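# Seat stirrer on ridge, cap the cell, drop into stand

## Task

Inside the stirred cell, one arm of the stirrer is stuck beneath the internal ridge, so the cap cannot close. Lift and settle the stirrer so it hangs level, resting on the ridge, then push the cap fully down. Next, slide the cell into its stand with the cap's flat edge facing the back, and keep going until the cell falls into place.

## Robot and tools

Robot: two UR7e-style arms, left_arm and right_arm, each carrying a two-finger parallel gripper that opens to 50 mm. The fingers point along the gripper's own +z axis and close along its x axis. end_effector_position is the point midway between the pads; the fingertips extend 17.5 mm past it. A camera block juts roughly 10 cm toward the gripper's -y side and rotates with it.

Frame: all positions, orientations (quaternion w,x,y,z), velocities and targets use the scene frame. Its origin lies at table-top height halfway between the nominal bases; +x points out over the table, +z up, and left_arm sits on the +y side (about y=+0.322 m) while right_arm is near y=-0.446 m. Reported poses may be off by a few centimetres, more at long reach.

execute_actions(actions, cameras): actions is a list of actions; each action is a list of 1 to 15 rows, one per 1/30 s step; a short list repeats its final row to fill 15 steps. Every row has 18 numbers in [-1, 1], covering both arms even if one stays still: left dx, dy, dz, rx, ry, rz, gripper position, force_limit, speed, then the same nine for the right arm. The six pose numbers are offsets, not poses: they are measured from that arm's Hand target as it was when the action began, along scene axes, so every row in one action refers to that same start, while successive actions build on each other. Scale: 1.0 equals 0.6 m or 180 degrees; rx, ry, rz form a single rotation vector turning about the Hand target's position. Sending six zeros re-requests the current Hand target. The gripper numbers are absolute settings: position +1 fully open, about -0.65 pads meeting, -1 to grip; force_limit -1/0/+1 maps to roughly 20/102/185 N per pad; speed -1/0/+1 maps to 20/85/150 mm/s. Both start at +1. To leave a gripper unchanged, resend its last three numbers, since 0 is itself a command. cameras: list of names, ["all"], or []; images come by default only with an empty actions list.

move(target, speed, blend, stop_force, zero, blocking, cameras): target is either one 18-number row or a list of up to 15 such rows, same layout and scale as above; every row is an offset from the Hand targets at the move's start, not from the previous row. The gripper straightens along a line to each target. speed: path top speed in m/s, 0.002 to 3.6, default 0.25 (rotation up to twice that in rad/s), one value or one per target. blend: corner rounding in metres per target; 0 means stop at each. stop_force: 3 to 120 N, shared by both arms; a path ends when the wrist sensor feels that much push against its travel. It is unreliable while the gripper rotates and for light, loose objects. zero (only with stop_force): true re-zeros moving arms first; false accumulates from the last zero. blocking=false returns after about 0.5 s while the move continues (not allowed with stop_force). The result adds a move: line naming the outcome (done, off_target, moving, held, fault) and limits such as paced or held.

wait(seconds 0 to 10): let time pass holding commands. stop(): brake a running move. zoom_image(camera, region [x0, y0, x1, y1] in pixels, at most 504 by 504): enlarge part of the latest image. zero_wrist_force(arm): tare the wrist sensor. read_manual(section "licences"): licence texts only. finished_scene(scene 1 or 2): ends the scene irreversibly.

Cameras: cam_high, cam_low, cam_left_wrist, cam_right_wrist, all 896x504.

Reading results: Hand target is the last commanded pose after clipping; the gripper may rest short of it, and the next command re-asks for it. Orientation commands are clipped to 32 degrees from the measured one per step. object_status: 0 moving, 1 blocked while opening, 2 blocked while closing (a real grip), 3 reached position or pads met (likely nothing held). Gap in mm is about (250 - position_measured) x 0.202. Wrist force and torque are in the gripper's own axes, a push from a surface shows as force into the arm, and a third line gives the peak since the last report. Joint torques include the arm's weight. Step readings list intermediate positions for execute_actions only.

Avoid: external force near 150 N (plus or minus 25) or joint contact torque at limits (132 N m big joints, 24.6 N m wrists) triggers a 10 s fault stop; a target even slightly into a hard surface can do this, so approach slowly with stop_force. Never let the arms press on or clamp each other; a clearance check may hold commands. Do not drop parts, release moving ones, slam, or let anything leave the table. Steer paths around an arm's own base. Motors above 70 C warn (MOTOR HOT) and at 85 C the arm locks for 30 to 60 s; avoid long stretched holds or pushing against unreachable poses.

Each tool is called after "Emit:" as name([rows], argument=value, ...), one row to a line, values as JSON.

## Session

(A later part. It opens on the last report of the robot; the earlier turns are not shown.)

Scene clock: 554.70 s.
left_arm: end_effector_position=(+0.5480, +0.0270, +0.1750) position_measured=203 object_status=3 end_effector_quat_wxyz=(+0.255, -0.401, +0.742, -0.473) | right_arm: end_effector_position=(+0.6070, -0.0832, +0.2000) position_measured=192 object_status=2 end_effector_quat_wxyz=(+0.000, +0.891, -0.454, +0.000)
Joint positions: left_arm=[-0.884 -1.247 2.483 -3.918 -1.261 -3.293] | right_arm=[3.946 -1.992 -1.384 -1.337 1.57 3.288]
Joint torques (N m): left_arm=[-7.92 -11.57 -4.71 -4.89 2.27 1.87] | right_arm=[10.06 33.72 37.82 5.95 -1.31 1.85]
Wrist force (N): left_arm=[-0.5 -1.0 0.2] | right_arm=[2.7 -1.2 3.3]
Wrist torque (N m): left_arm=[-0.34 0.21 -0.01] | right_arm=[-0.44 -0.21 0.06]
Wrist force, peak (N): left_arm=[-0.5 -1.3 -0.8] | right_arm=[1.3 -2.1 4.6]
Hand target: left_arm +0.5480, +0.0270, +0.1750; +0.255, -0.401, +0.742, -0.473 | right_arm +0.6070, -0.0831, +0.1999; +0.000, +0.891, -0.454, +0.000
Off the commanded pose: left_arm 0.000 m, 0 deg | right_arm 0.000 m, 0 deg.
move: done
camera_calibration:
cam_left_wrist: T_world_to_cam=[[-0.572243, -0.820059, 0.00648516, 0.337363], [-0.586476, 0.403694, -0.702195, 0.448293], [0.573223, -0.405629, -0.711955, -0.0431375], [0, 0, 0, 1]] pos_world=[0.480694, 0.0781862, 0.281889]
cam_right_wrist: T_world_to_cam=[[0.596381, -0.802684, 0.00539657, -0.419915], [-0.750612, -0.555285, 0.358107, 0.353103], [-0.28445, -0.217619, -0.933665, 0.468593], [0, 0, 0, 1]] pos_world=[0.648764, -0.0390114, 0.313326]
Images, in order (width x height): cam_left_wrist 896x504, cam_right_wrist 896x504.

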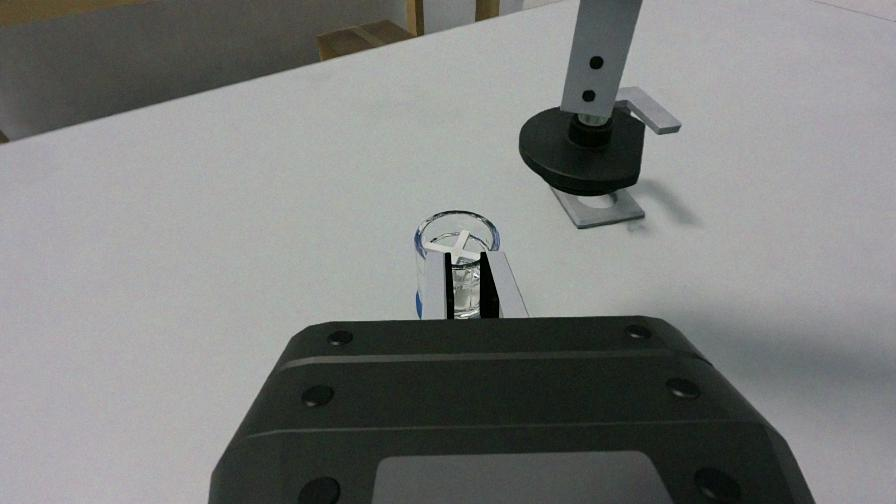

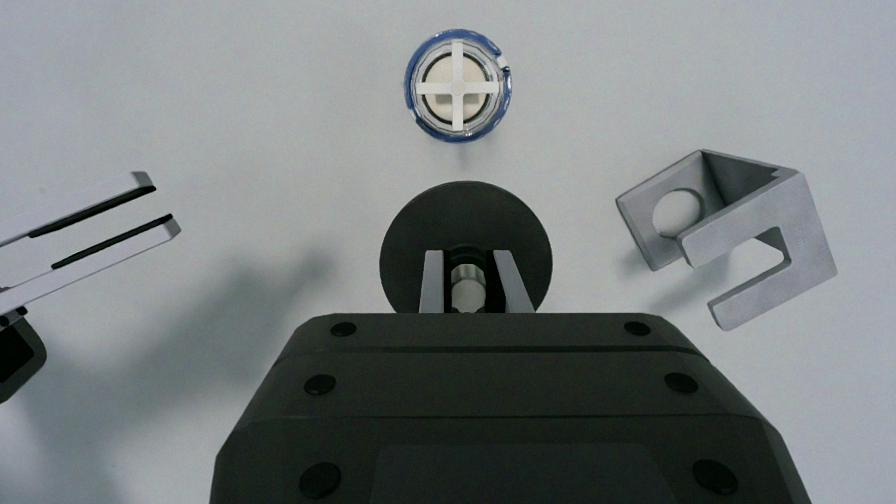

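Emit:
move([
  [0,0,0,0,0,0,1,-0.8,-0.5, 0.0900,0.0660,-0.0333,0,0,0,-1,-0.6,-0.8],
  [0,0,0,0,0,0,1,-0.8,-0.5, 0.0900,0.0660,-0.0997,0,0,0,-1,-0.6,-0.8],
], speed=[0.15, 0.1], blend=[0.01, 0], cameras=["cam_left_wrist", "cam_right_wrist", "cam_low", "cam_high"])

Emit:
zoom_image(camera="cam_left_wrist", region=[390, 120, 540, 320])

Emit:
zoom_image(camera="cam_low", region=[460, 200, 540, 280])

Scene clock: 575.57 s.
left_arm: end_effector_position=(+0.5480, +0.0270, +0.1750) position_measured=3 object_status=3 end_effector_quat_wxyz=(+0.255, -0.401, +0.742, -0.473) | right_arm: end_effector_position=(+0.6610, -0.0435, +0.1402) position_measured=192 object_status=2 end_effector_quat_wxyz=(+0.000, +0.891, -0.454, +0.000)
Joint positions: left_arm=[-0.884 -1.247 2.483 -3.918 -1.261 -3.293] | right_arm=[3.933 -2.191 -1.233 -1.289 1.57 3.275]
Joint torques (N m): left_arm=[-8.46 -11.55 -4.78 -4.76 2.41 2.12] | right_arm=[-7.41 43.51 14.12 6.06 -0.03 -1.63]
Wrist force (N): left_arm=[-0.4 -1.3 0.3] | right_arm=[2.6 -1.4 3.4]
Wrist torque (N m): left_arm=[-0.40 0.20 -0.02] | right_arm=[-0.46 -0.19 0.14]
Wrist force, peak (N): left_arm=[-0.4 -1.3 0.5] | right_arm=[2.7 -2.6 3.9]
Hand target: left_arm +0.5480, +0.0270, +0.1750; +0.255, -0.401, +0.742, -0.473 | right_arm +0.6610, -0.0435, +0.1401; +0.000, +0.891, -0.454, +0.000
Off the commanded pose: left_arm 0.000 m, 0 deg | right_arm 0.000 m, 0 deg.
move: done; blend cut to 0 m at target 1
camera_calibration:
cam_left_wrist: T_world_to_cam=[[-0.572243, -0.820059, 0.00648516, 0.337363], [-0.586476, 0.403694, -0.702195, 0.448293], [0.573223, -0.405629, -0.711955, -0.0431375], [0, 0, 0, 1]] pos_world=[0.480694, 0.0781862, 0.281889]
cam_right_wrist: T_world_to_cam=[[0.596365, -0.802696, 0.00534035, -0.419905], [-0.750589, -0.55527, 0.358178, 0.437062], [-0.284542, -0.217613, -0.933638, 0.436818], [0, 0, 0, 1]] pos_world=[0.702764, 0.000688625, 0.253526]

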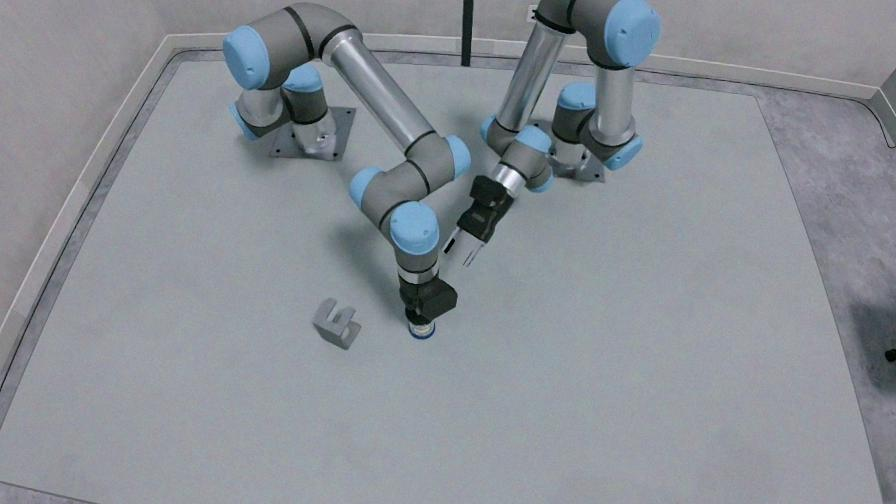

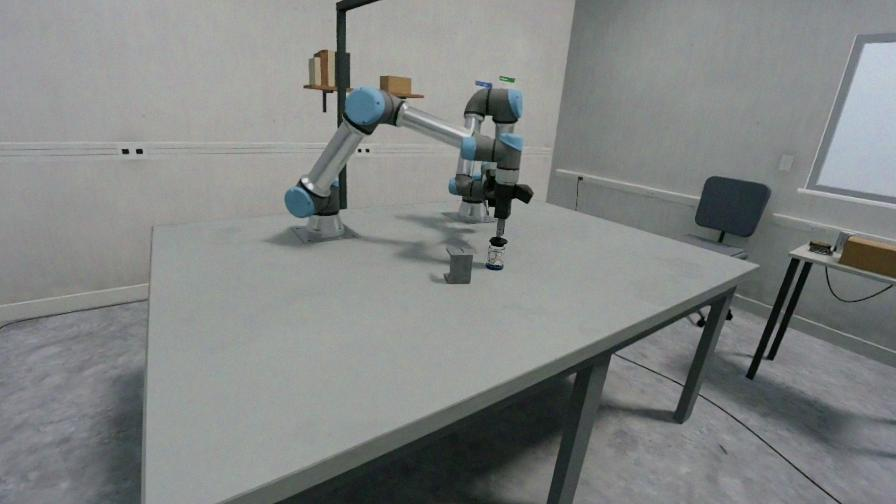

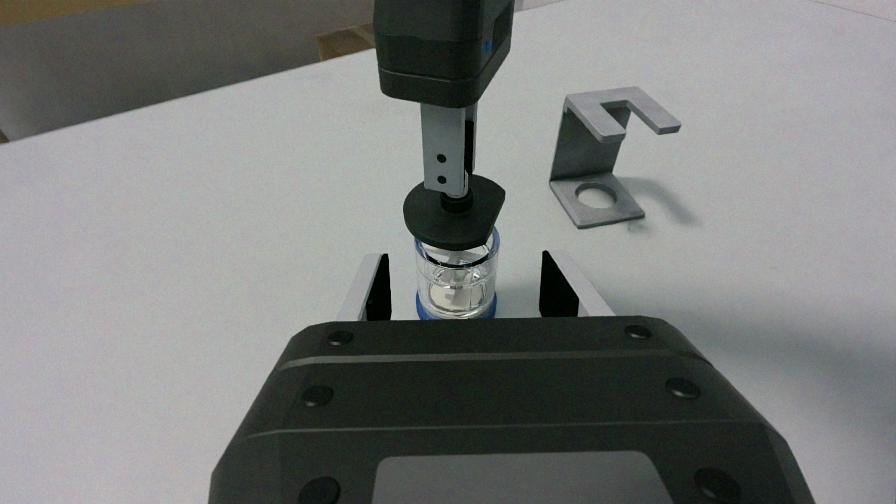

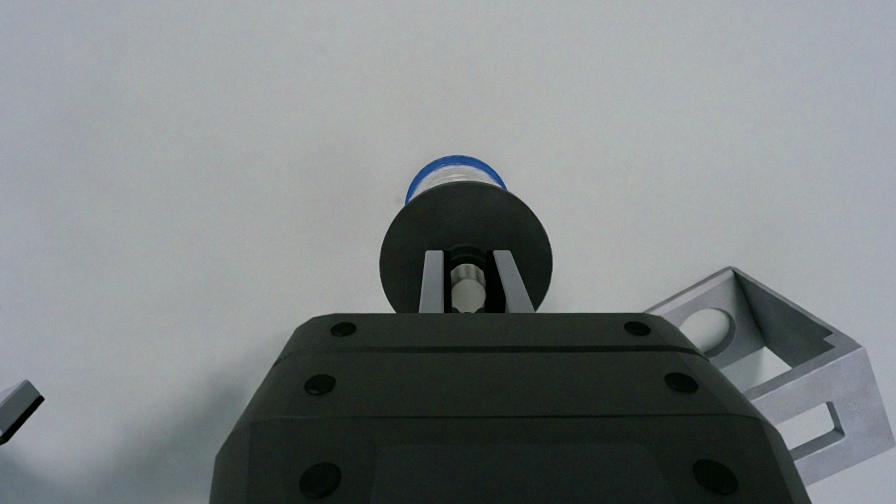

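Scaled by 2.520 from the camera's 896x504 image, which has a finer 1280x720 frame.

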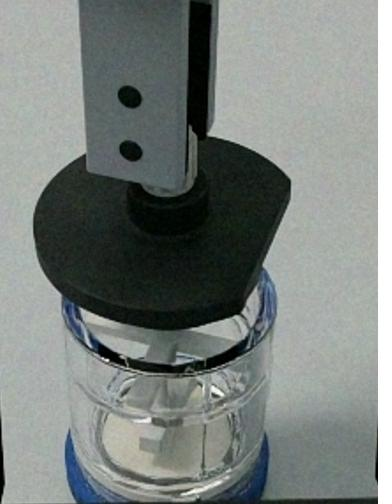

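Scaled by 6.300 from the camera's 896x504 image, which has a finer 1280x720 frame.

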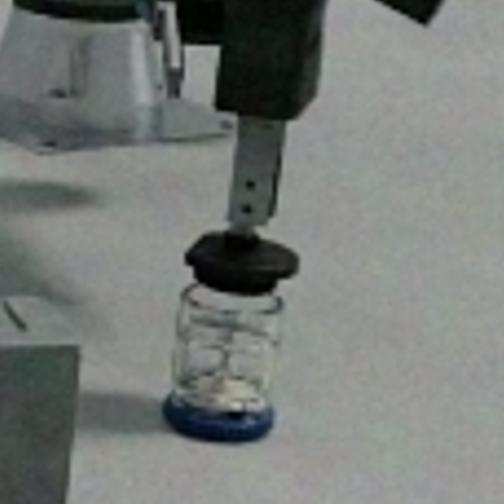

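Emit:
move([
  [0,0,0,0,0,0,1,-0.8,-0.5, -0.0003,-0.0015,0,0,0,0,-1,-0.6,-0.8],
  [0,0,0,0,0,0,1,-0.8,-0.5, -0.0003,-0.0015,-0.0350,0,0,0,-1,-0.6,-0.8],
], speed=[0.02, 0.012], stop_force=5, cameras=["cam_left_wrist", "cam_right_wrist"])

Emit:
zoom_image(camera="cam_left_wrist", region=[390, 120, 540, 320])

Scene clock: 601.53 s.
left_arm: end_effector_position=(+0.5480, +0.0270, +0.1750) position_measured=3 object_status=3 end_effector_quat_wxyz=(+0.255, -0.401, +0.742, -0.473) | right_arm: end_effector_position=(+0.6608, -0.0444, +0.1263) position_measured=192 object_status=2 end_effector_quat_wxyz=(+0.000, +0.891, -0.454, +0.000)
Joint positions: left_arm=[-0.884 -1.247 2.483 -3.918 -1.261 -3.293] | right_arm=[3.933 -2.199 -1.256 -1.258 1.57 3.274]
Joint torques (N m): left_arm=[-7.59 -10.68 -6.71 -4.12 2.37 2.08] | right_arm=[-7.9 68.07 39.58 2.78 -0.41 -1.71]
Wrist force (N): left_arm=[-0.5 -1.1 0.2] | right_arm=[2.6 -1.1 4.9]
Wrist torque (N m): left_arm=[-0.36 0.20 -0.02] | right_arm=[-0.40 -0.19 0.15]
Wrist force, peak (N): left_arm=[-0.2 -1.4 0.2] | right_arm=[2.7 -1.3 5.3]
Hand target: left_arm +0.5480, +0.0270, +0.1750; +0.255, -0.401, +0.742, -0.473 | right_arm +0.6609, -0.0444, +0.1263; +0.000, +0.891, -0.454, +0.000 (not the last commanded pose)
Off the commanded pose: left_arm 0.000 m, 0 deg | right_arm 0.007 m, 0 deg.
move: contact (right_arm); path passed 1 of 2 targets
camera_calibration:
cam_left_wrist: T_world_to_cam=[[-0.572243, -0.820059, 0.00648516, 0.337363], [-0.586476, 0.403694, -0.702195, 0.448293], [0.573223, -0.405629, -0.711955, -0.0431375], [0, 0, 0, 1]] pos_world=[0.480694, 0.0781862, 0.281889]
cam_right_wrist: T_world_to_cam=[[0.596336, -0.802716, 0.00541689, -0.420491], [-0.750647, -0.555237, 0.358107, 0.44156], [-0.284451, -0.217619, -0.933665, 0.423464], [0, 0, 0, 1]] pos_world=[0.702664, -0.000211369, 0.239526]
Images, in order (width x height): cam_left_wrist 896x504, cam_right_wrist 896x504.

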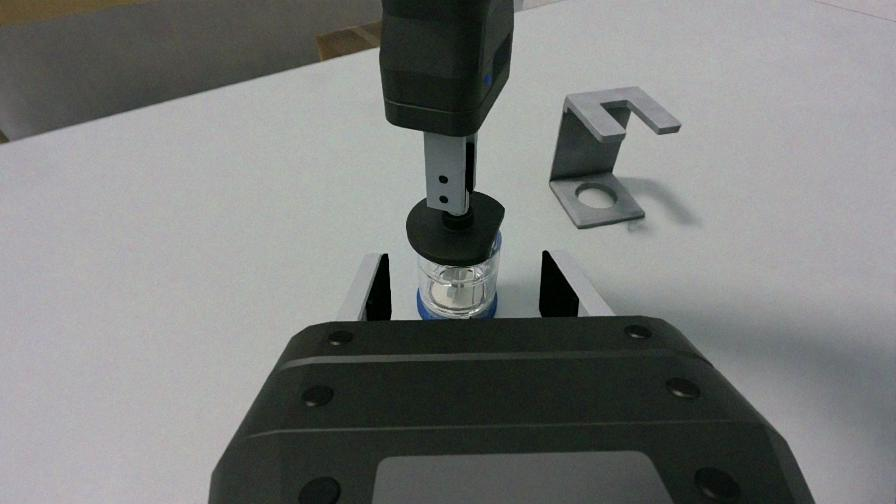

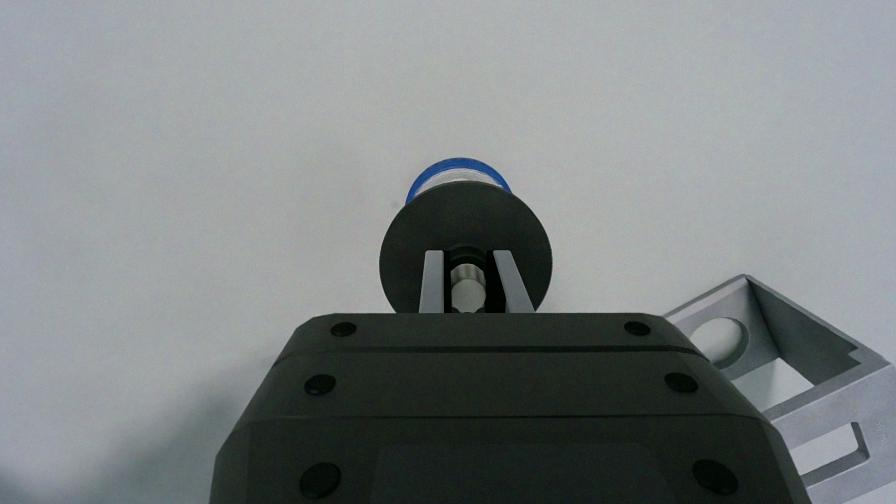

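Scaled by 2.520 from the camera's 896x504 image, which has a finer 1280x720 frame.

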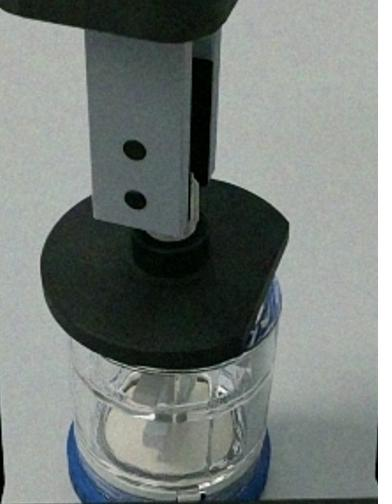

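Emit:
move([
  [0,0,0,0,0,0,1,-0.8,-0.5, 0,0,0,0,0,0,0.3,-0.6,-0.8],
], speed=[0.02], cameras=["cam_right_wrist"])

Emit:
zoom_image(camera="cam_right_wrist", region=[360, 150, 580, 330])

Scene clock: 609.87 s.
left_arm: end_effector_position=(+0.5480, +0.0270, +0.1750) position_measured=3 object_status=3 end_effector_quat_wxyz=(+0.255, -0.401, +0.742, -0.473) | right_arm: end_effector_position=(+0.6609, -0.0443, +0.1263) position_measured=107 object_status=3 end_effector_quat_wxyz=(+0.000, +0.891, -0.454, +0.000)
Joint positions: left_arm=[-0.884 -1.247 2.483 -3.918 -1.261 -3.293] | right_arm=[3.933 -2.199 -1.256 -1.258 1.57 3.274]
Joint torques (N m): left_arm=[-7.63 -11.32 -7.81 -3.95 2.09 1.86] | right_arm=[-8.23 63.17 34.78 5.81 -0.27 -1.62]
Wrist force (N): left_arm=[-0.3 -1.3 0.2] | right_arm=[2.6 -1.5 2.8]
Wrist torque (N m): left_arm=[-0.39 0.19 -0.01] | right_arm=[-0.47 -0.19 0.15]
Wrist force, peak (N): left_arm=[-0.3 -1.5 0.5] | right_arm=[2.7 -1.4 5.3]
Hand target: left_arm +0.5480, +0.0270, +0.1750; +0.255, -0.401, +0.742, -0.473 | right_arm +0.6609, -0.0444, +0.1263; +0.000, +0.891, -0.454, +0.000
Off the commanded pose: left_arm 0.000 m, 0 deg | right_arm 0.000 m, 0 deg.
move: done
camera_calibration:
cam_right_wrist: T_world_to_cam=[[0.596352, -0.802704, 0.00547311, -0.420516], [-0.750669, -0.555252, 0.358037, 0.441593], [-0.284359, -0.217624, -0.933691, 0.423406], [0, 0, 0, 1]] pos_world=[0.702665, -0.000211411, 0.239526]
Images, in order (width x height): cam_right_wrist 896x504.

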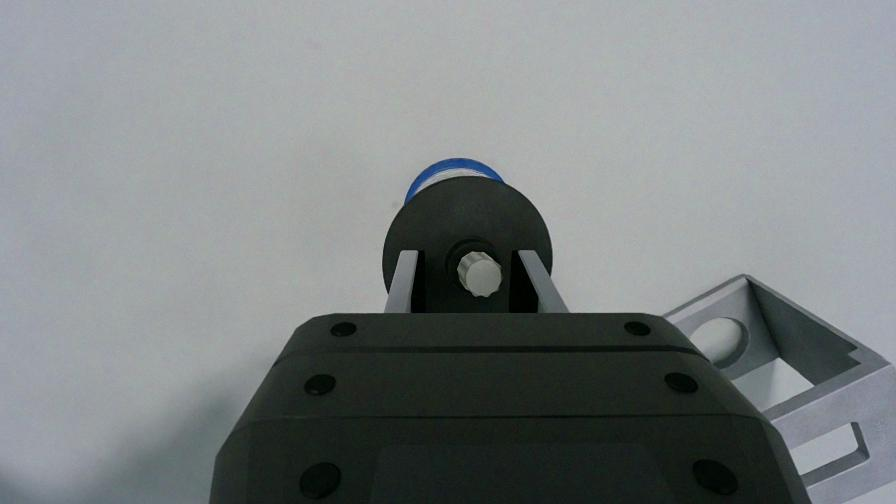

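Scaled by 2.291 from the camera's 896x504 image, which has a finer 1280x720 frame.

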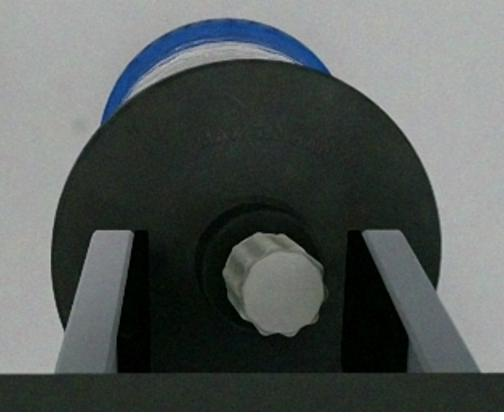

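Emit:
move([
  [0,0,0,0,0,0,1,-0.8,-0.5, -0.0033,-0.0025,0,0,0,0,0.3,-0.6,-0.8],
  [0,0,0,0,0,0,1,-0.8,-0.5, -0.0033,-0.0025,-0.0205,0,0,0,0.3,-0.6,-0.8],
  [0,0,0,0,0,0,1,-0.8,-0.5, -0.0033,-0.0025,-0.0455,0,0,0,0.3,-0.6,-0.8],
], speed=[0.03, 0.05, 0.01], stop_force=30, cameras=["cam_left_wrist", "cam_right_wrist"])

Emit:
zoom_image(camera="cam_right_wrist", region=[360, 150, 580, 330])

Emit:
zoom_image(camera="cam_left_wrist", region=[390, 120, 540, 320])

Scene clock: 635.23 s.
left_arm: end_effector_position=(+0.5480, +0.0270, +0.1750) position_measured=3 object_status=3 end_effector_quat_wxyz=(+0.255, -0.401, +0.742, -0.473) | right_arm: end_effector_position=(+0.6589, -0.0458, +0.1005) position_measured=107 object_status=3 end_effector_quat_wxyz=(+0.000, +0.891, -0.454, +0.000)
Joint positions: left_arm=[-0.884 -1.247 2.483 -3.918 -1.261 -3.293] | right_arm=[3.933 -2.215 -1.3 -1.198 1.57 3.275]
Joint torques (N m): left_arm=[-8.2 -11.87 -7.87 -3.55 1.95 1.66] | right_arm=[8.81 45.04 24.54 0.19 0.35 1.51]
Wrist force (N): left_arm=[-0.3 -1.3 0.3] | right_arm=[2.4 5.2 -26.2]
Wrist torque (N m): left_arm=[-0.39 0.19 -0.02] | right_arm=[-0.58 -0.38 0.13]
Wrist force, peak (N): left_arm=[-0.3 -1.5 0.4] | right_arm=[3.0 8.9 -38.7]
Hand target: left_arm +0.5480, +0.0270, +0.1750; +0.255, -0.401, +0.742, -0.473 | right_arm +0.6589, -0.0458, +0.1005; +0.000, +0.891, -0.454, +0.000 (not the last commanded pose)
Off the commanded pose: left_arm 0.000 m, 0 deg | right_arm 0.002 m, 0 deg.
move: contact (right_arm); path passed 2 of 3 targets
camera_calibration:
cam_left_wrist: T_world_to_cam=[[-0.572243, -0.820059, 0.00648516, 0.337363], [-0.586476, 0.403694, -0.702195, 0.448293], [0.573223, -0.405629, -0.711955, -0.0431375], [0, 0, 0, 1]] pos_world=[0.480694, 0.0781862, 0.281889]
cam_right_wrist: T_world_to_cam=[[0.596384, -0.802682, 0.00535067, -0.420302], [-0.750684, -0.555365, 0.35783, 0.44857], [-0.284252, -0.217421, -0.933771, 0.39848], [0, 0, 0, 1]] pos_world=[0.700665, -0.00161058, 0.213826]
Images, in order (width x height): cam_left_wrist 896x504, cam_right_wrist 896x504.

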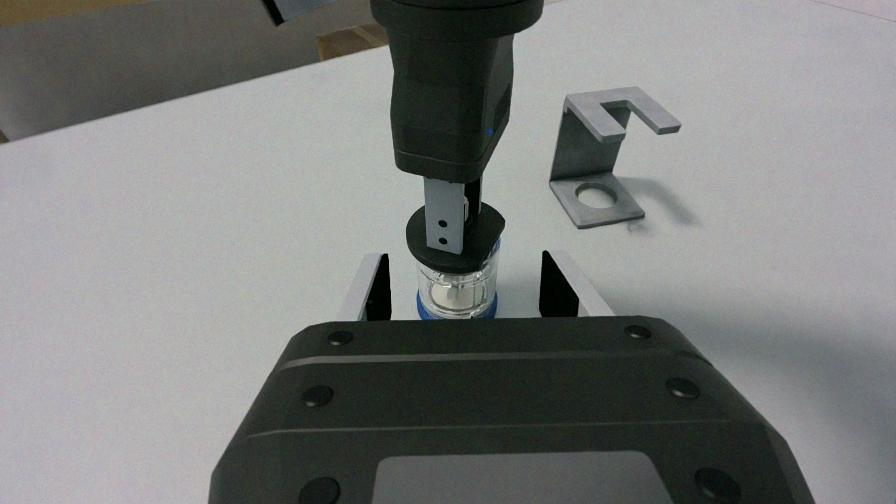

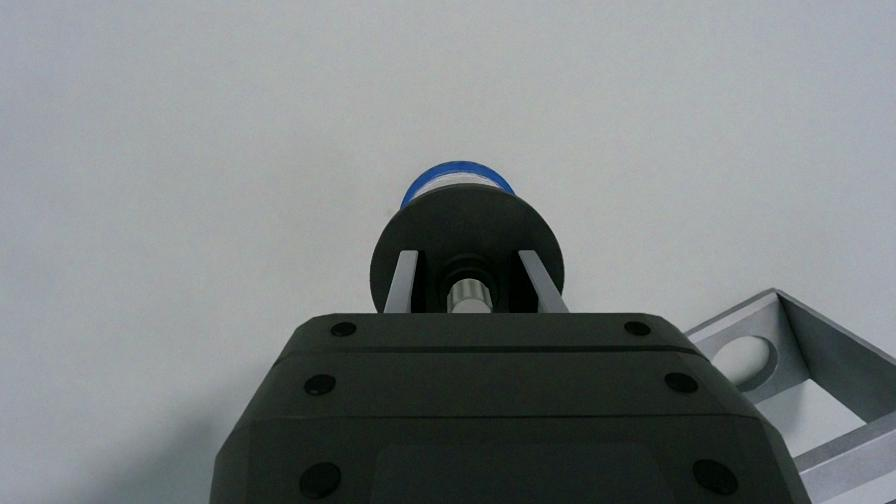

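Scaled by 2.291 from the camera's 896x504 image, which has a finer 1280x720 frame.

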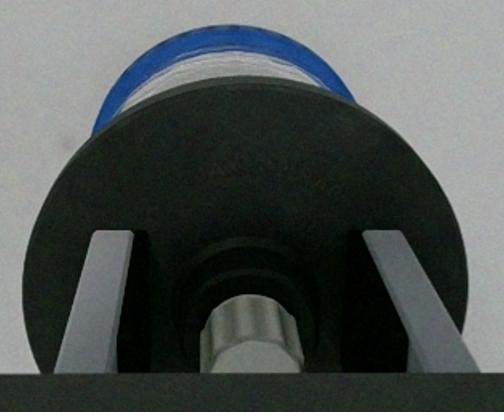

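Scaled by 2.520 from the camera's 896x504 image, which has a finer 1280x720 frame.

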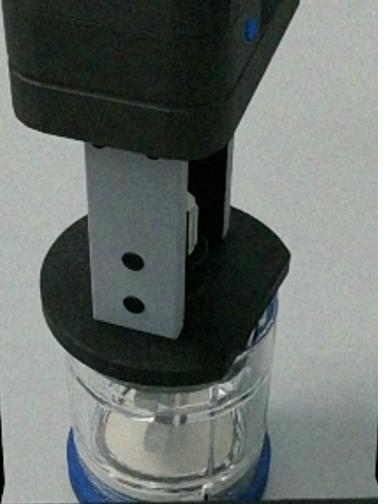

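Emit:
move([
  [0,0,0,0,0,0,1,-0.8,-0.5, 0,0,0.0217,0,0,0,0.3,-0.6,-0.8],
], speed=[0.05], cameras=["cam_left_wrist", "cam_right_wrist"])

Emit:
zoom_image(camera="cam_right_wrist", region=[360, 150, 580, 330])

Scene clock: 641.60 s.
left_arm: end_effector_position=(+0.5480, +0.0270, +0.1750) position_measured=3 object_status=3 end_effector_quat_wxyz=(+0.255, -0.401, +0.742, -0.473) | right_arm: end_effector_position=(+0.6589, -0.0458, +0.1134) position_measured=107 object_status=3 end_effector_quat_wxyz=(+0.000, +0.891, -0.454, +0.000)
Joint positions: left_arm=[-0.884 -1.247 2.483 -3.918 -1.261 -3.293] | right_arm=[3.933 -2.203 -1.283 -1.226 1.57 3.275]
Joint torques (N m): left_arm=[-7.11 -11.65 -8.39 -3.18 1.77 1.78] | right_arm=[6.8 68.15 36.31 1.19 0.18 1.18]
Wrist force (N): left_arm=[-0.6 -1.2 0.1] | right_arm=[2.8 -1.3 3.0]
Wrist torque (N m): left_arm=[-0.38 0.24 -0.02] | right_arm=[-0.45 -0.21 0.14]
Wrist force, peak (N): left_arm=[-0.5 -1.3 0.4] | right_arm=[2.4 5.2 -26.3]
Hand target: left_arm +0.5480, +0.0270, +0.1750; +0.255, -0.401, +0.742, -0.473 | right_arm +0.6589, -0.0458, +0.1135; +0.000, +0.891, -0.454, +0.000
Off the commanded pose: left_arm 0.000 m, 0 deg | right_arm 0.000 m, 0 deg.
move: done
camera_calibration:
cam_left_wrist: T_world_to_cam=[[-0.572243, -0.820059, 0.00648516, 0.337363], [-0.586476, 0.403694, -0.702195, 0.448293], [0.573223, -0.405629, -0.711955, -0.0431375], [0, 0, 0, 1]] pos_world=[0.480694, 0.0781862, 0.281889]
cam_right_wrist: T_world_to_cam=[[0.5964, -0.80267, 0.0054069, -0.420395], [-0.750707, -0.55538, 0.35776, 0.443986], [-0.28416, -0.217427, -0.933798, 0.410467], [0, 0, 0, 1]] pos_world=[0.700665, -0.00161062, 0.226726]
Images, in order (width x height): cam_left_wrist 896x504, cam_right_wrist 896x504.

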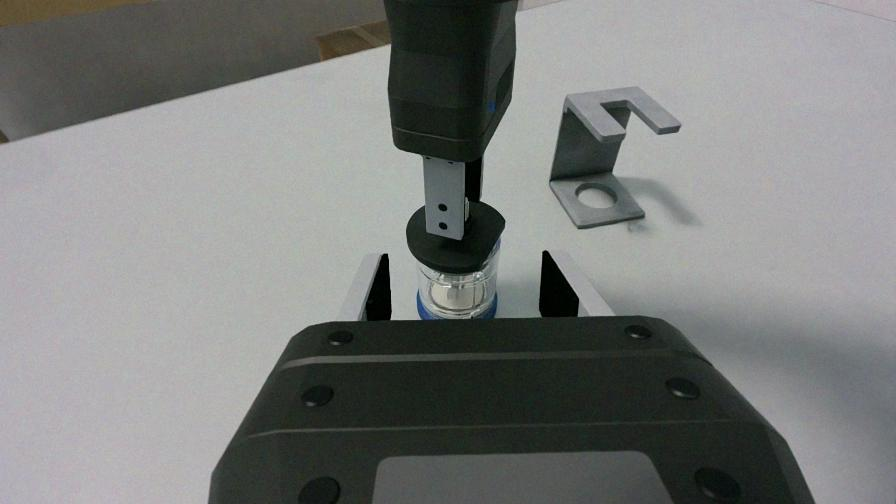

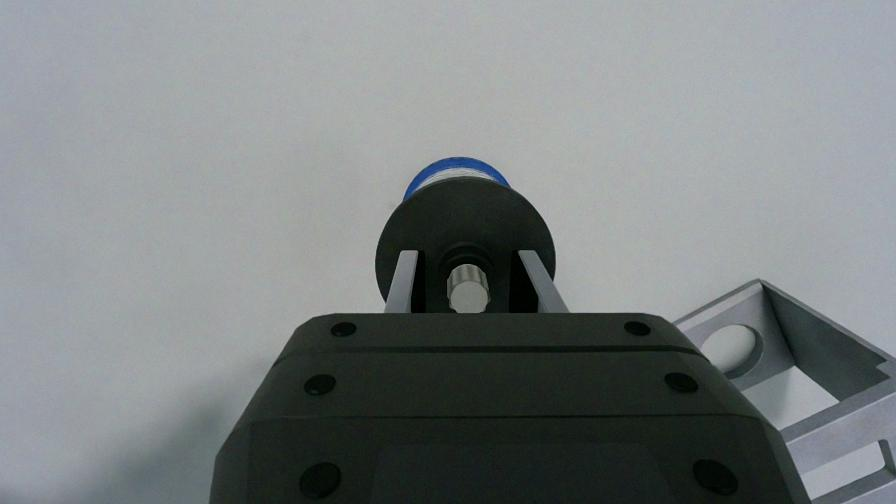

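Scaled by 2.291 from the camera's 896x504 image, which has a finer 1280x720 frame.

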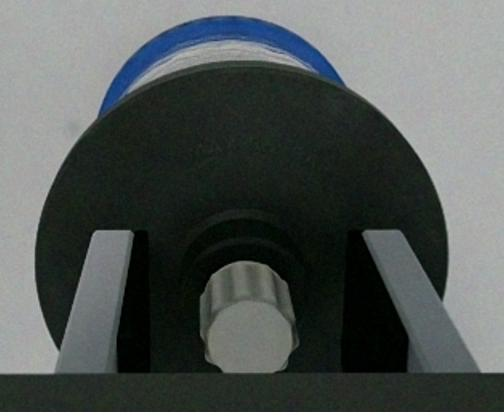

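Emit:
execute_actions(actions=[], cameras=["cam_right_wrist", "cam_left_wrist", "cam_low"])

Scene clock: 657.50 s.
left_arm: end_effector_position=(+0.5480, +0.0270, +0.1750) position_measured=3 object_status=3 end_effector_quat_wxyz=(+0.255, -0.401, +0.742, -0.473) | right_arm: end_effector_position=(+0.6589, -0.0458, +0.1135) position_measured=107 object_status=3 end_effector_quat_wxyz=(+0.000, +0.891, -0.454, +0.000)
Joint positions: left_arm=[-0.884 -1.247 2.483 -3.918 -1.261 -3.293] | right_arm=[3.933 -2.203 -1.283 -1.226 1.57 3.275]
Joint velocities: within noise
Joint torques (N m): left_arm=[-6.96 -11.36 -9.49 -2.89 1.75 1.78] | right_arm=[3.87 67.29 37.71 1.18 0.35 0.88]
Motor temperatures (°C): left_arm=[34 29 32 38 40 39] | right_arm=[29 35 33 45 46 39]
Wrist force (N): left_arm=[-0.5 -1.3 0.5] | right_arm=[2.7 -1.3 3.0]
Wrist torque (N m): left_arm=[-0.40 0.20 -0.02] | right_arm=[-0.44 -0.20 0.13]
Wrist force, peak (N): left_arm=[-0.4 -1.4 0.3] | right_arm=[2.8 -1.3 3.1]
Hand target: left_arm +0.5480, +0.0270, +0.1750; +0.255, -0.401, +0.742, -0.473 | right_arm +0.6589, -0.0458, +0.1135; +0.000, +0.891, -0.454, +0.000
Tool commands: left_gripper/position=+1.0 left_gripper/force_limit=-0.8 left_gripper/speed=-0.5 right_gripper/position=+0.3 right_gripper/force_limit=-0.6 right_gripper/speed=-0.8
Off the commanded pose: left_arm 0.000 m, 0 deg | right_arm 0.000 m, 0 deg.
camera_calibration:
cam_left_wrist: T_world_to_cam=[[-0.572243, -0.820059, 0.00648516, 0.337363], [-0.586476, 0.403694, -0.702195, 0.448293], [0.573223, -0.405629, -0.711955, -0.0431375], [0, 0, 0, 1]] pos_world=[0.480694, 0.0781862, 0.281889]
cam_right_wrist: T_world_to_cam=[[0.5964, -0.80267, 0.0054069, -0.420396], [-0.750707, -0.55538, 0.35776, 0.443951], [-0.28416, -0.217427, -0.933798, 0.41056], [0, 0, 0, 1]] pos_world=[0.700665, -0.00161062, 0.226826]
Images, in order (width x height): cam_low 896x504, cam_left_wrist 896x504, cam_right_wrist 896x504.

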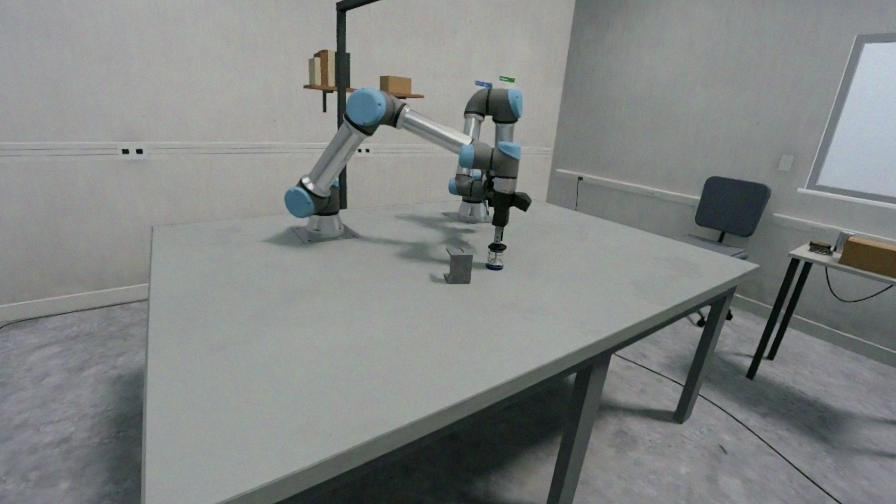

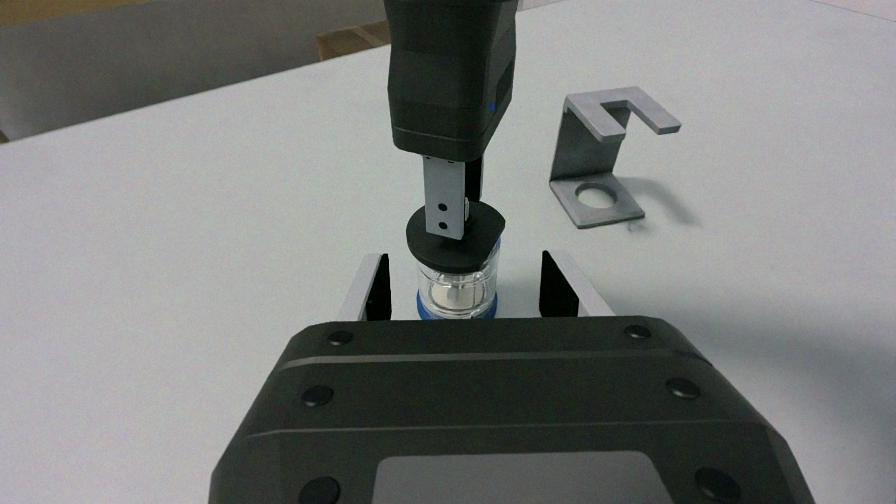

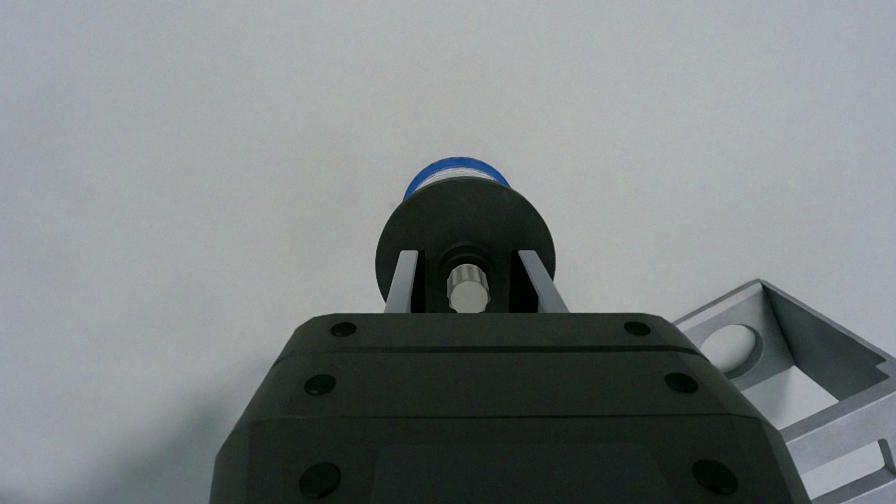

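Emit:
move([
  [-0.1, 0.08, 0.03, 0, 0, 0, 1, -0.8, -0.5, 0, 0, 0.1275, 0, 0, 0, 0.3, -0.6, -0.8],
  [-0.167, 0.133, 0.05, 0, 0, 0, 1, -0.8, -0.5, 0.0018, -0.327, 0.1275, 0, 0, 0.719, 0.3, -0.6, -0.8],
], speed=[0.12, 0.4], blend=[0.02, 0], cameras=["cam_right_wrist", "cam_left_wrist"])

Scene clock: 681.20 s.
left_arm: end_effector_position=(+0.4479, +0.1068, +0.2050) position_measured=3 object_status=3 end_effector_quat_wxyz=(+0.255, -0.401, +0.742, -0.473) | right_arm: end_effector_position=(+0.6600, -0.2420, +0.1900) position_measured=107 object_status=3 end_effector_quat_wxyz=(+0.000, +0.791, +0.612, +0.000)
Joint positions: left_arm=[-1.067 -1.673 2.827 -3.801 -1.098 -3.384] | right_arm=[3.699 -1.949 -1.473 -1.29 1.571 0.783]
Joint torques (N m): left_arm=[-8.18 -19.46 -6.59 -1.65 2.58 -1.97] | right_arm=[-8.8 57.18 15.92 5.71 1.53 -1.93]
Wrist force (N): left_arm=[-0.5 -2.0 0.5] | right_arm=[2.7 -1.2 2.9]
Wrist torque (N m): left_arm=[-0.48 0.24 0.10] | right_arm=[-0.43 -0.20 0.15]
Wrist force, peak (N): left_arm=[-0.1 -2.3 0.2] | right_arm=[2.8 -1.2 4.1]
Hand target: left_arm +0.4478, +0.1068, +0.2050; +0.255, -0.401, +0.742, -0.473 | right_arm +0.6600, -0.2420, +0.1900; +0.000, +0.791, +0.612, +0.000
Off the commanded pose: left_arm 0.000 m, 0 deg | right_arm 0.000 m, 0 deg.
move: done
camera_calibration:
cam_left_wrist: T_world_to_cam=[[-0.572243, -0.820059, 0.00648516, 0.34527], [-0.586476, 0.403694, -0.702195, 0.37838], [0.573223, -0.405629, -0.711955, 0.0680273], [0, 0, 0, 1]] pos_world=[0.380494, 0.157986, 0.311889]
cam_right_wrist: T_world_to_cam=[[0.241617, 0.970357, 0.00536313, 0.084259], [0.905662, -0.227485, 0.357809, -0.705412], [0.348423, -0.0815956, -0.933779, 0.0550183], [0, 0, 0, 1]] pos_world=[0.599336, -0.237743, 0.303326]
Images, in order (width x height): cam_left_wrist 896x504, cam_right_wrist 896x504.

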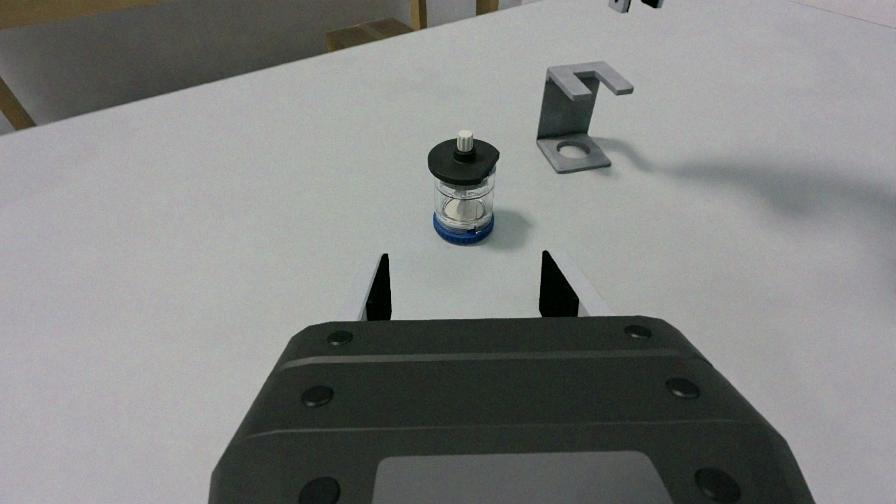

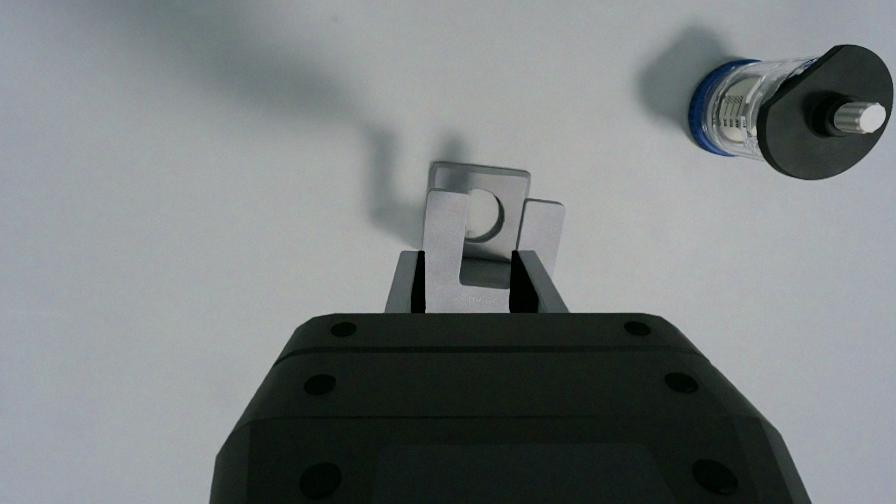

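Emit:
zoom_image(camera="cam_right_wrist", region=[400, 150, 590, 315])

Scaled by 2.653 from the camera's 896x504 image, which has a finer 1280x720 frame.

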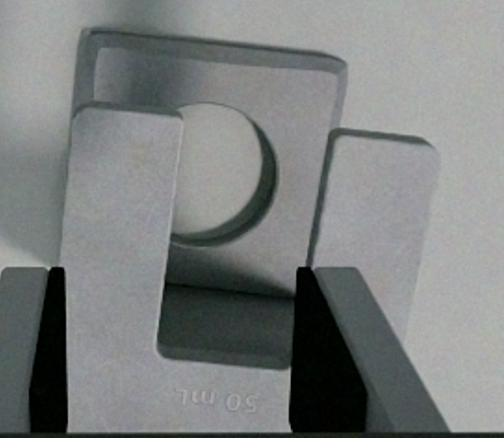

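Emit:
move(target=[0, 0, 0, 0, 0, 0, 1, -0.8, -0.5, 0.0082, 0.0288, 0, 0, 0, -0.0267, 0.3, -0.6, -0.8], speed=0.1, cameras=["cam_right_wrist"])

Emit:
zoom_image(camera="cam_right_wrist", region=[370, 150, 560, 315])

Scene clock: 725.07 s.
left_arm: end_effector_position=(+0.4478, +0.1068, +0.2050) position_measured=3 object_status=3 end_effector_quat_wxyz=(+0.255, -0.401, +0.742, -0.473) | right_arm: end_effector_position=(+0.6649, -0.2248, +0.1900) position_measured=107 object_status=3 end_effector_quat_wxyz=(+0.000, +0.816, +0.578, +0.000)
Joint positions: left_arm=[-1.067 -1.673 2.827 -3.801 -1.098 -3.384] | right_arm=[3.718 -1.972 -1.439 -1.3 1.571 0.885]
Joint torques (N m): left_arm=[-7.84 -18.82 -6.8 -1.74 2.65 -1.98] | right_arm=[10.31 33.85 37.38 1.1 -0.82 2.13]
Wrist force (N): left_arm=[-0.3 -2.0 0.1] | right_arm=[2.8 -1.1 2.9]
Wrist torque (N m): left_arm=[-0.49 0.22 0.11] | right_arm=[-0.41 -0.22 0.07]
Wrist force, peak (N): left_arm=[-0.2 -2.2 0.3] | right_arm=[3.3 -1.1 2.8]
Hand target: left_arm +0.4478, +0.1068, +0.2050; +0.255, -0.401, +0.742, -0.473 | right_arm +0.6649, -0.2247, +0.1900; +0.000, +0.816, +0.578, +0.000
Off the commanded pose: left_arm 0.000 m, 0 deg | right_arm 0.000 m, 0 deg.
move: done
camera_calibration:
cam_right_wrist: T_world_to_cam=[[0.321667, 0.946837, 0.00545255, 0.00778706], [0.883538, -0.302223, 0.357802, -0.708065], [0.340429, -0.110276, -0.933781, 0.0535682], [0, 0, 0, 1]] pos_world=[0.604861, -0.215459, 0.303326]
Images, in order (width x height): cam_right_wrist 896x504.

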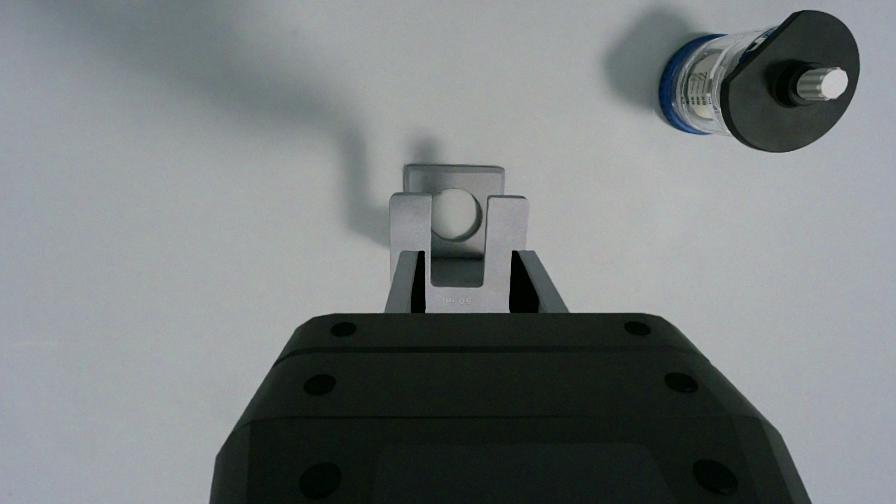

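Scaled by 2.653 from the camera's 896x504 image, which has a finer 1280x720 frame.

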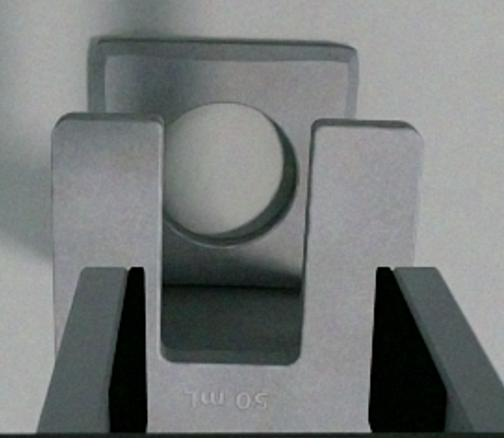

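Emit:
move([
  [0, 0, 0, 0, 0, 0, 1, -0.8, -0.5, -0.01, 0.2982, 0, 0, 0, -0.6922, 0.3, -0.6, -0.8],
  [0, 0, 0, 0, 0, 0, 1, -0.8, -0.5, -0.01, 0.2982, -0.1275, 0, 0, -0.6922, 0.3, -0.6, -0.8],
], speed=[0.4, 0.1], cameras=["cam_right_wrist", "cam_left_wrist"])

Scene clock: 757.60 s.
left_arm: end_effector_position=(+0.4478, +0.1068, +0.2050) position_measured=3 object_status=3 end_effector_quat_wxyz=(+0.255, -0.401, +0.742, -0.473) | right_arm: end_effector_position=(+0.6589, -0.0458, +0.1137) position_measured=107 object_status=3 end_effector_quat_wxyz=(+0.000, +0.891, -0.454, +0.000)
Joint positions: left_arm=[-1.067 -1.673 2.827 -3.801 -1.098 -3.384] | right_arm=[3.933 -2.203 -1.283 -1.226 1.57 3.275]
Joint torques (N m): left_arm=[-8.84 -19.37 -8.31 -1.56 2.76 -1.76] | right_arm=[7.77 42.67 13.82 6.06 -1.29 1.49]
Wrist force (N): left_arm=[-0.3 -1.9 0.2] | right_arm=[2.7 -1.2 2.8]
Wrist torque (N m): left_arm=[-0.47 0.20 0.11] | right_arm=[-0.42 -0.20 0.06]
Wrist force, peak (N): left_arm=[-0.3 -2.2 0.2] | right_arm=[2.8 -1.2 3.8]
Hand target: left_arm +0.4478, +0.1068, +0.2050; +0.255, -0.401, +0.742, -0.473 | right_arm +0.6589, -0.0458, +0.1135; +0.000, +0.891, -0.454, +0.000
Off the commanded pose: left_arm 0.000 m, 0 deg | right_arm 0.000 m, 0 deg.
move: done
camera_calibration:
cam_left_wrist: T_world_to_cam=[[-0.572243, -0.820059, 0.00648516, 0.34527], [-0.586476, 0.403694, -0.702195, 0.37838], [0.573223, -0.405629, -0.711955, 0.0680273], [0, 0, 0, 1]] pos_world=[0.380494, 0.157986, 0.311889]
cam_right_wrist: T_world_to_cam=[[0.596589, -0.802529, 0.00540597, -0.420528], [-0.75056, -0.555545, 0.357813, 0.443798], [-0.284152, -0.217524, -0.933778, 0.410643], [0, 0, 0, 1]] pos_world=[0.700665, -0.00161123, 0.226926]
Images, in order (width x height): cam_left_wrist 896x504, cam_right_wrist 896x504.

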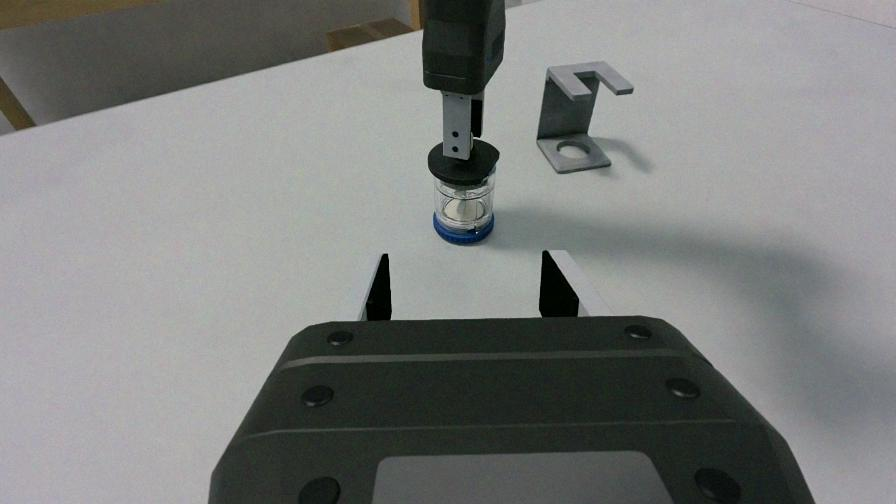

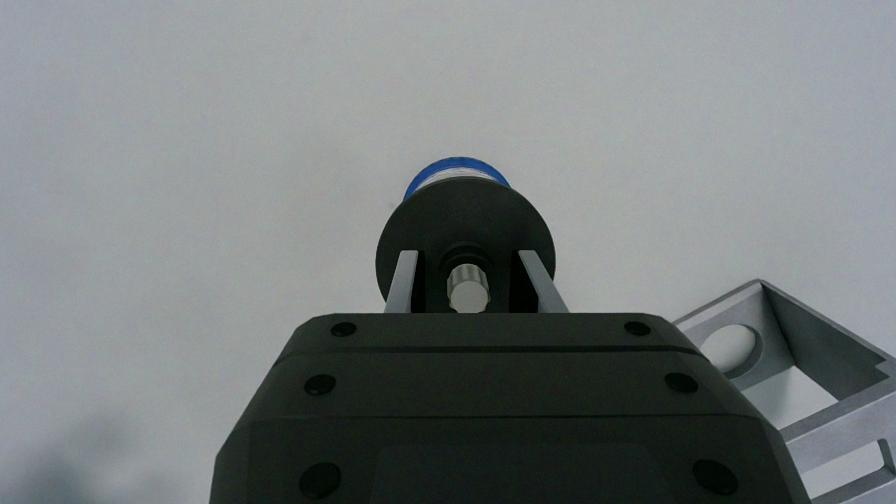

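Emit:
zoom_image(camera="cam_left_wrist", region=[400, 100, 540, 260])

Scaled by 3.150 from the camera's 896x504 image, which has a finer 1280x720 frame.

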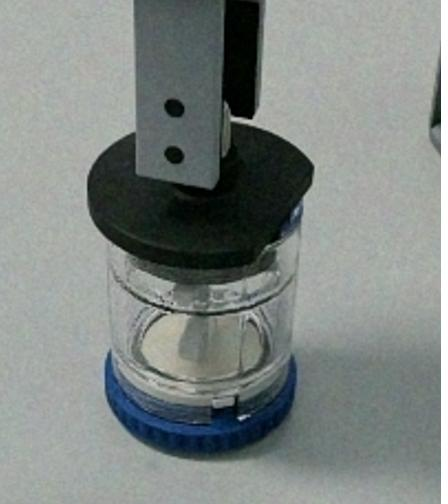

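Emit:
zoom_image(camera="cam_left_wrist", region=[425, 135, 505, 190])

Scaled by 6.300 from the camera's 896x504 image, which has a finer 1280x720 frame.

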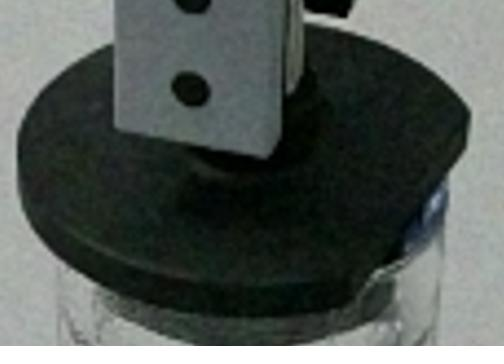

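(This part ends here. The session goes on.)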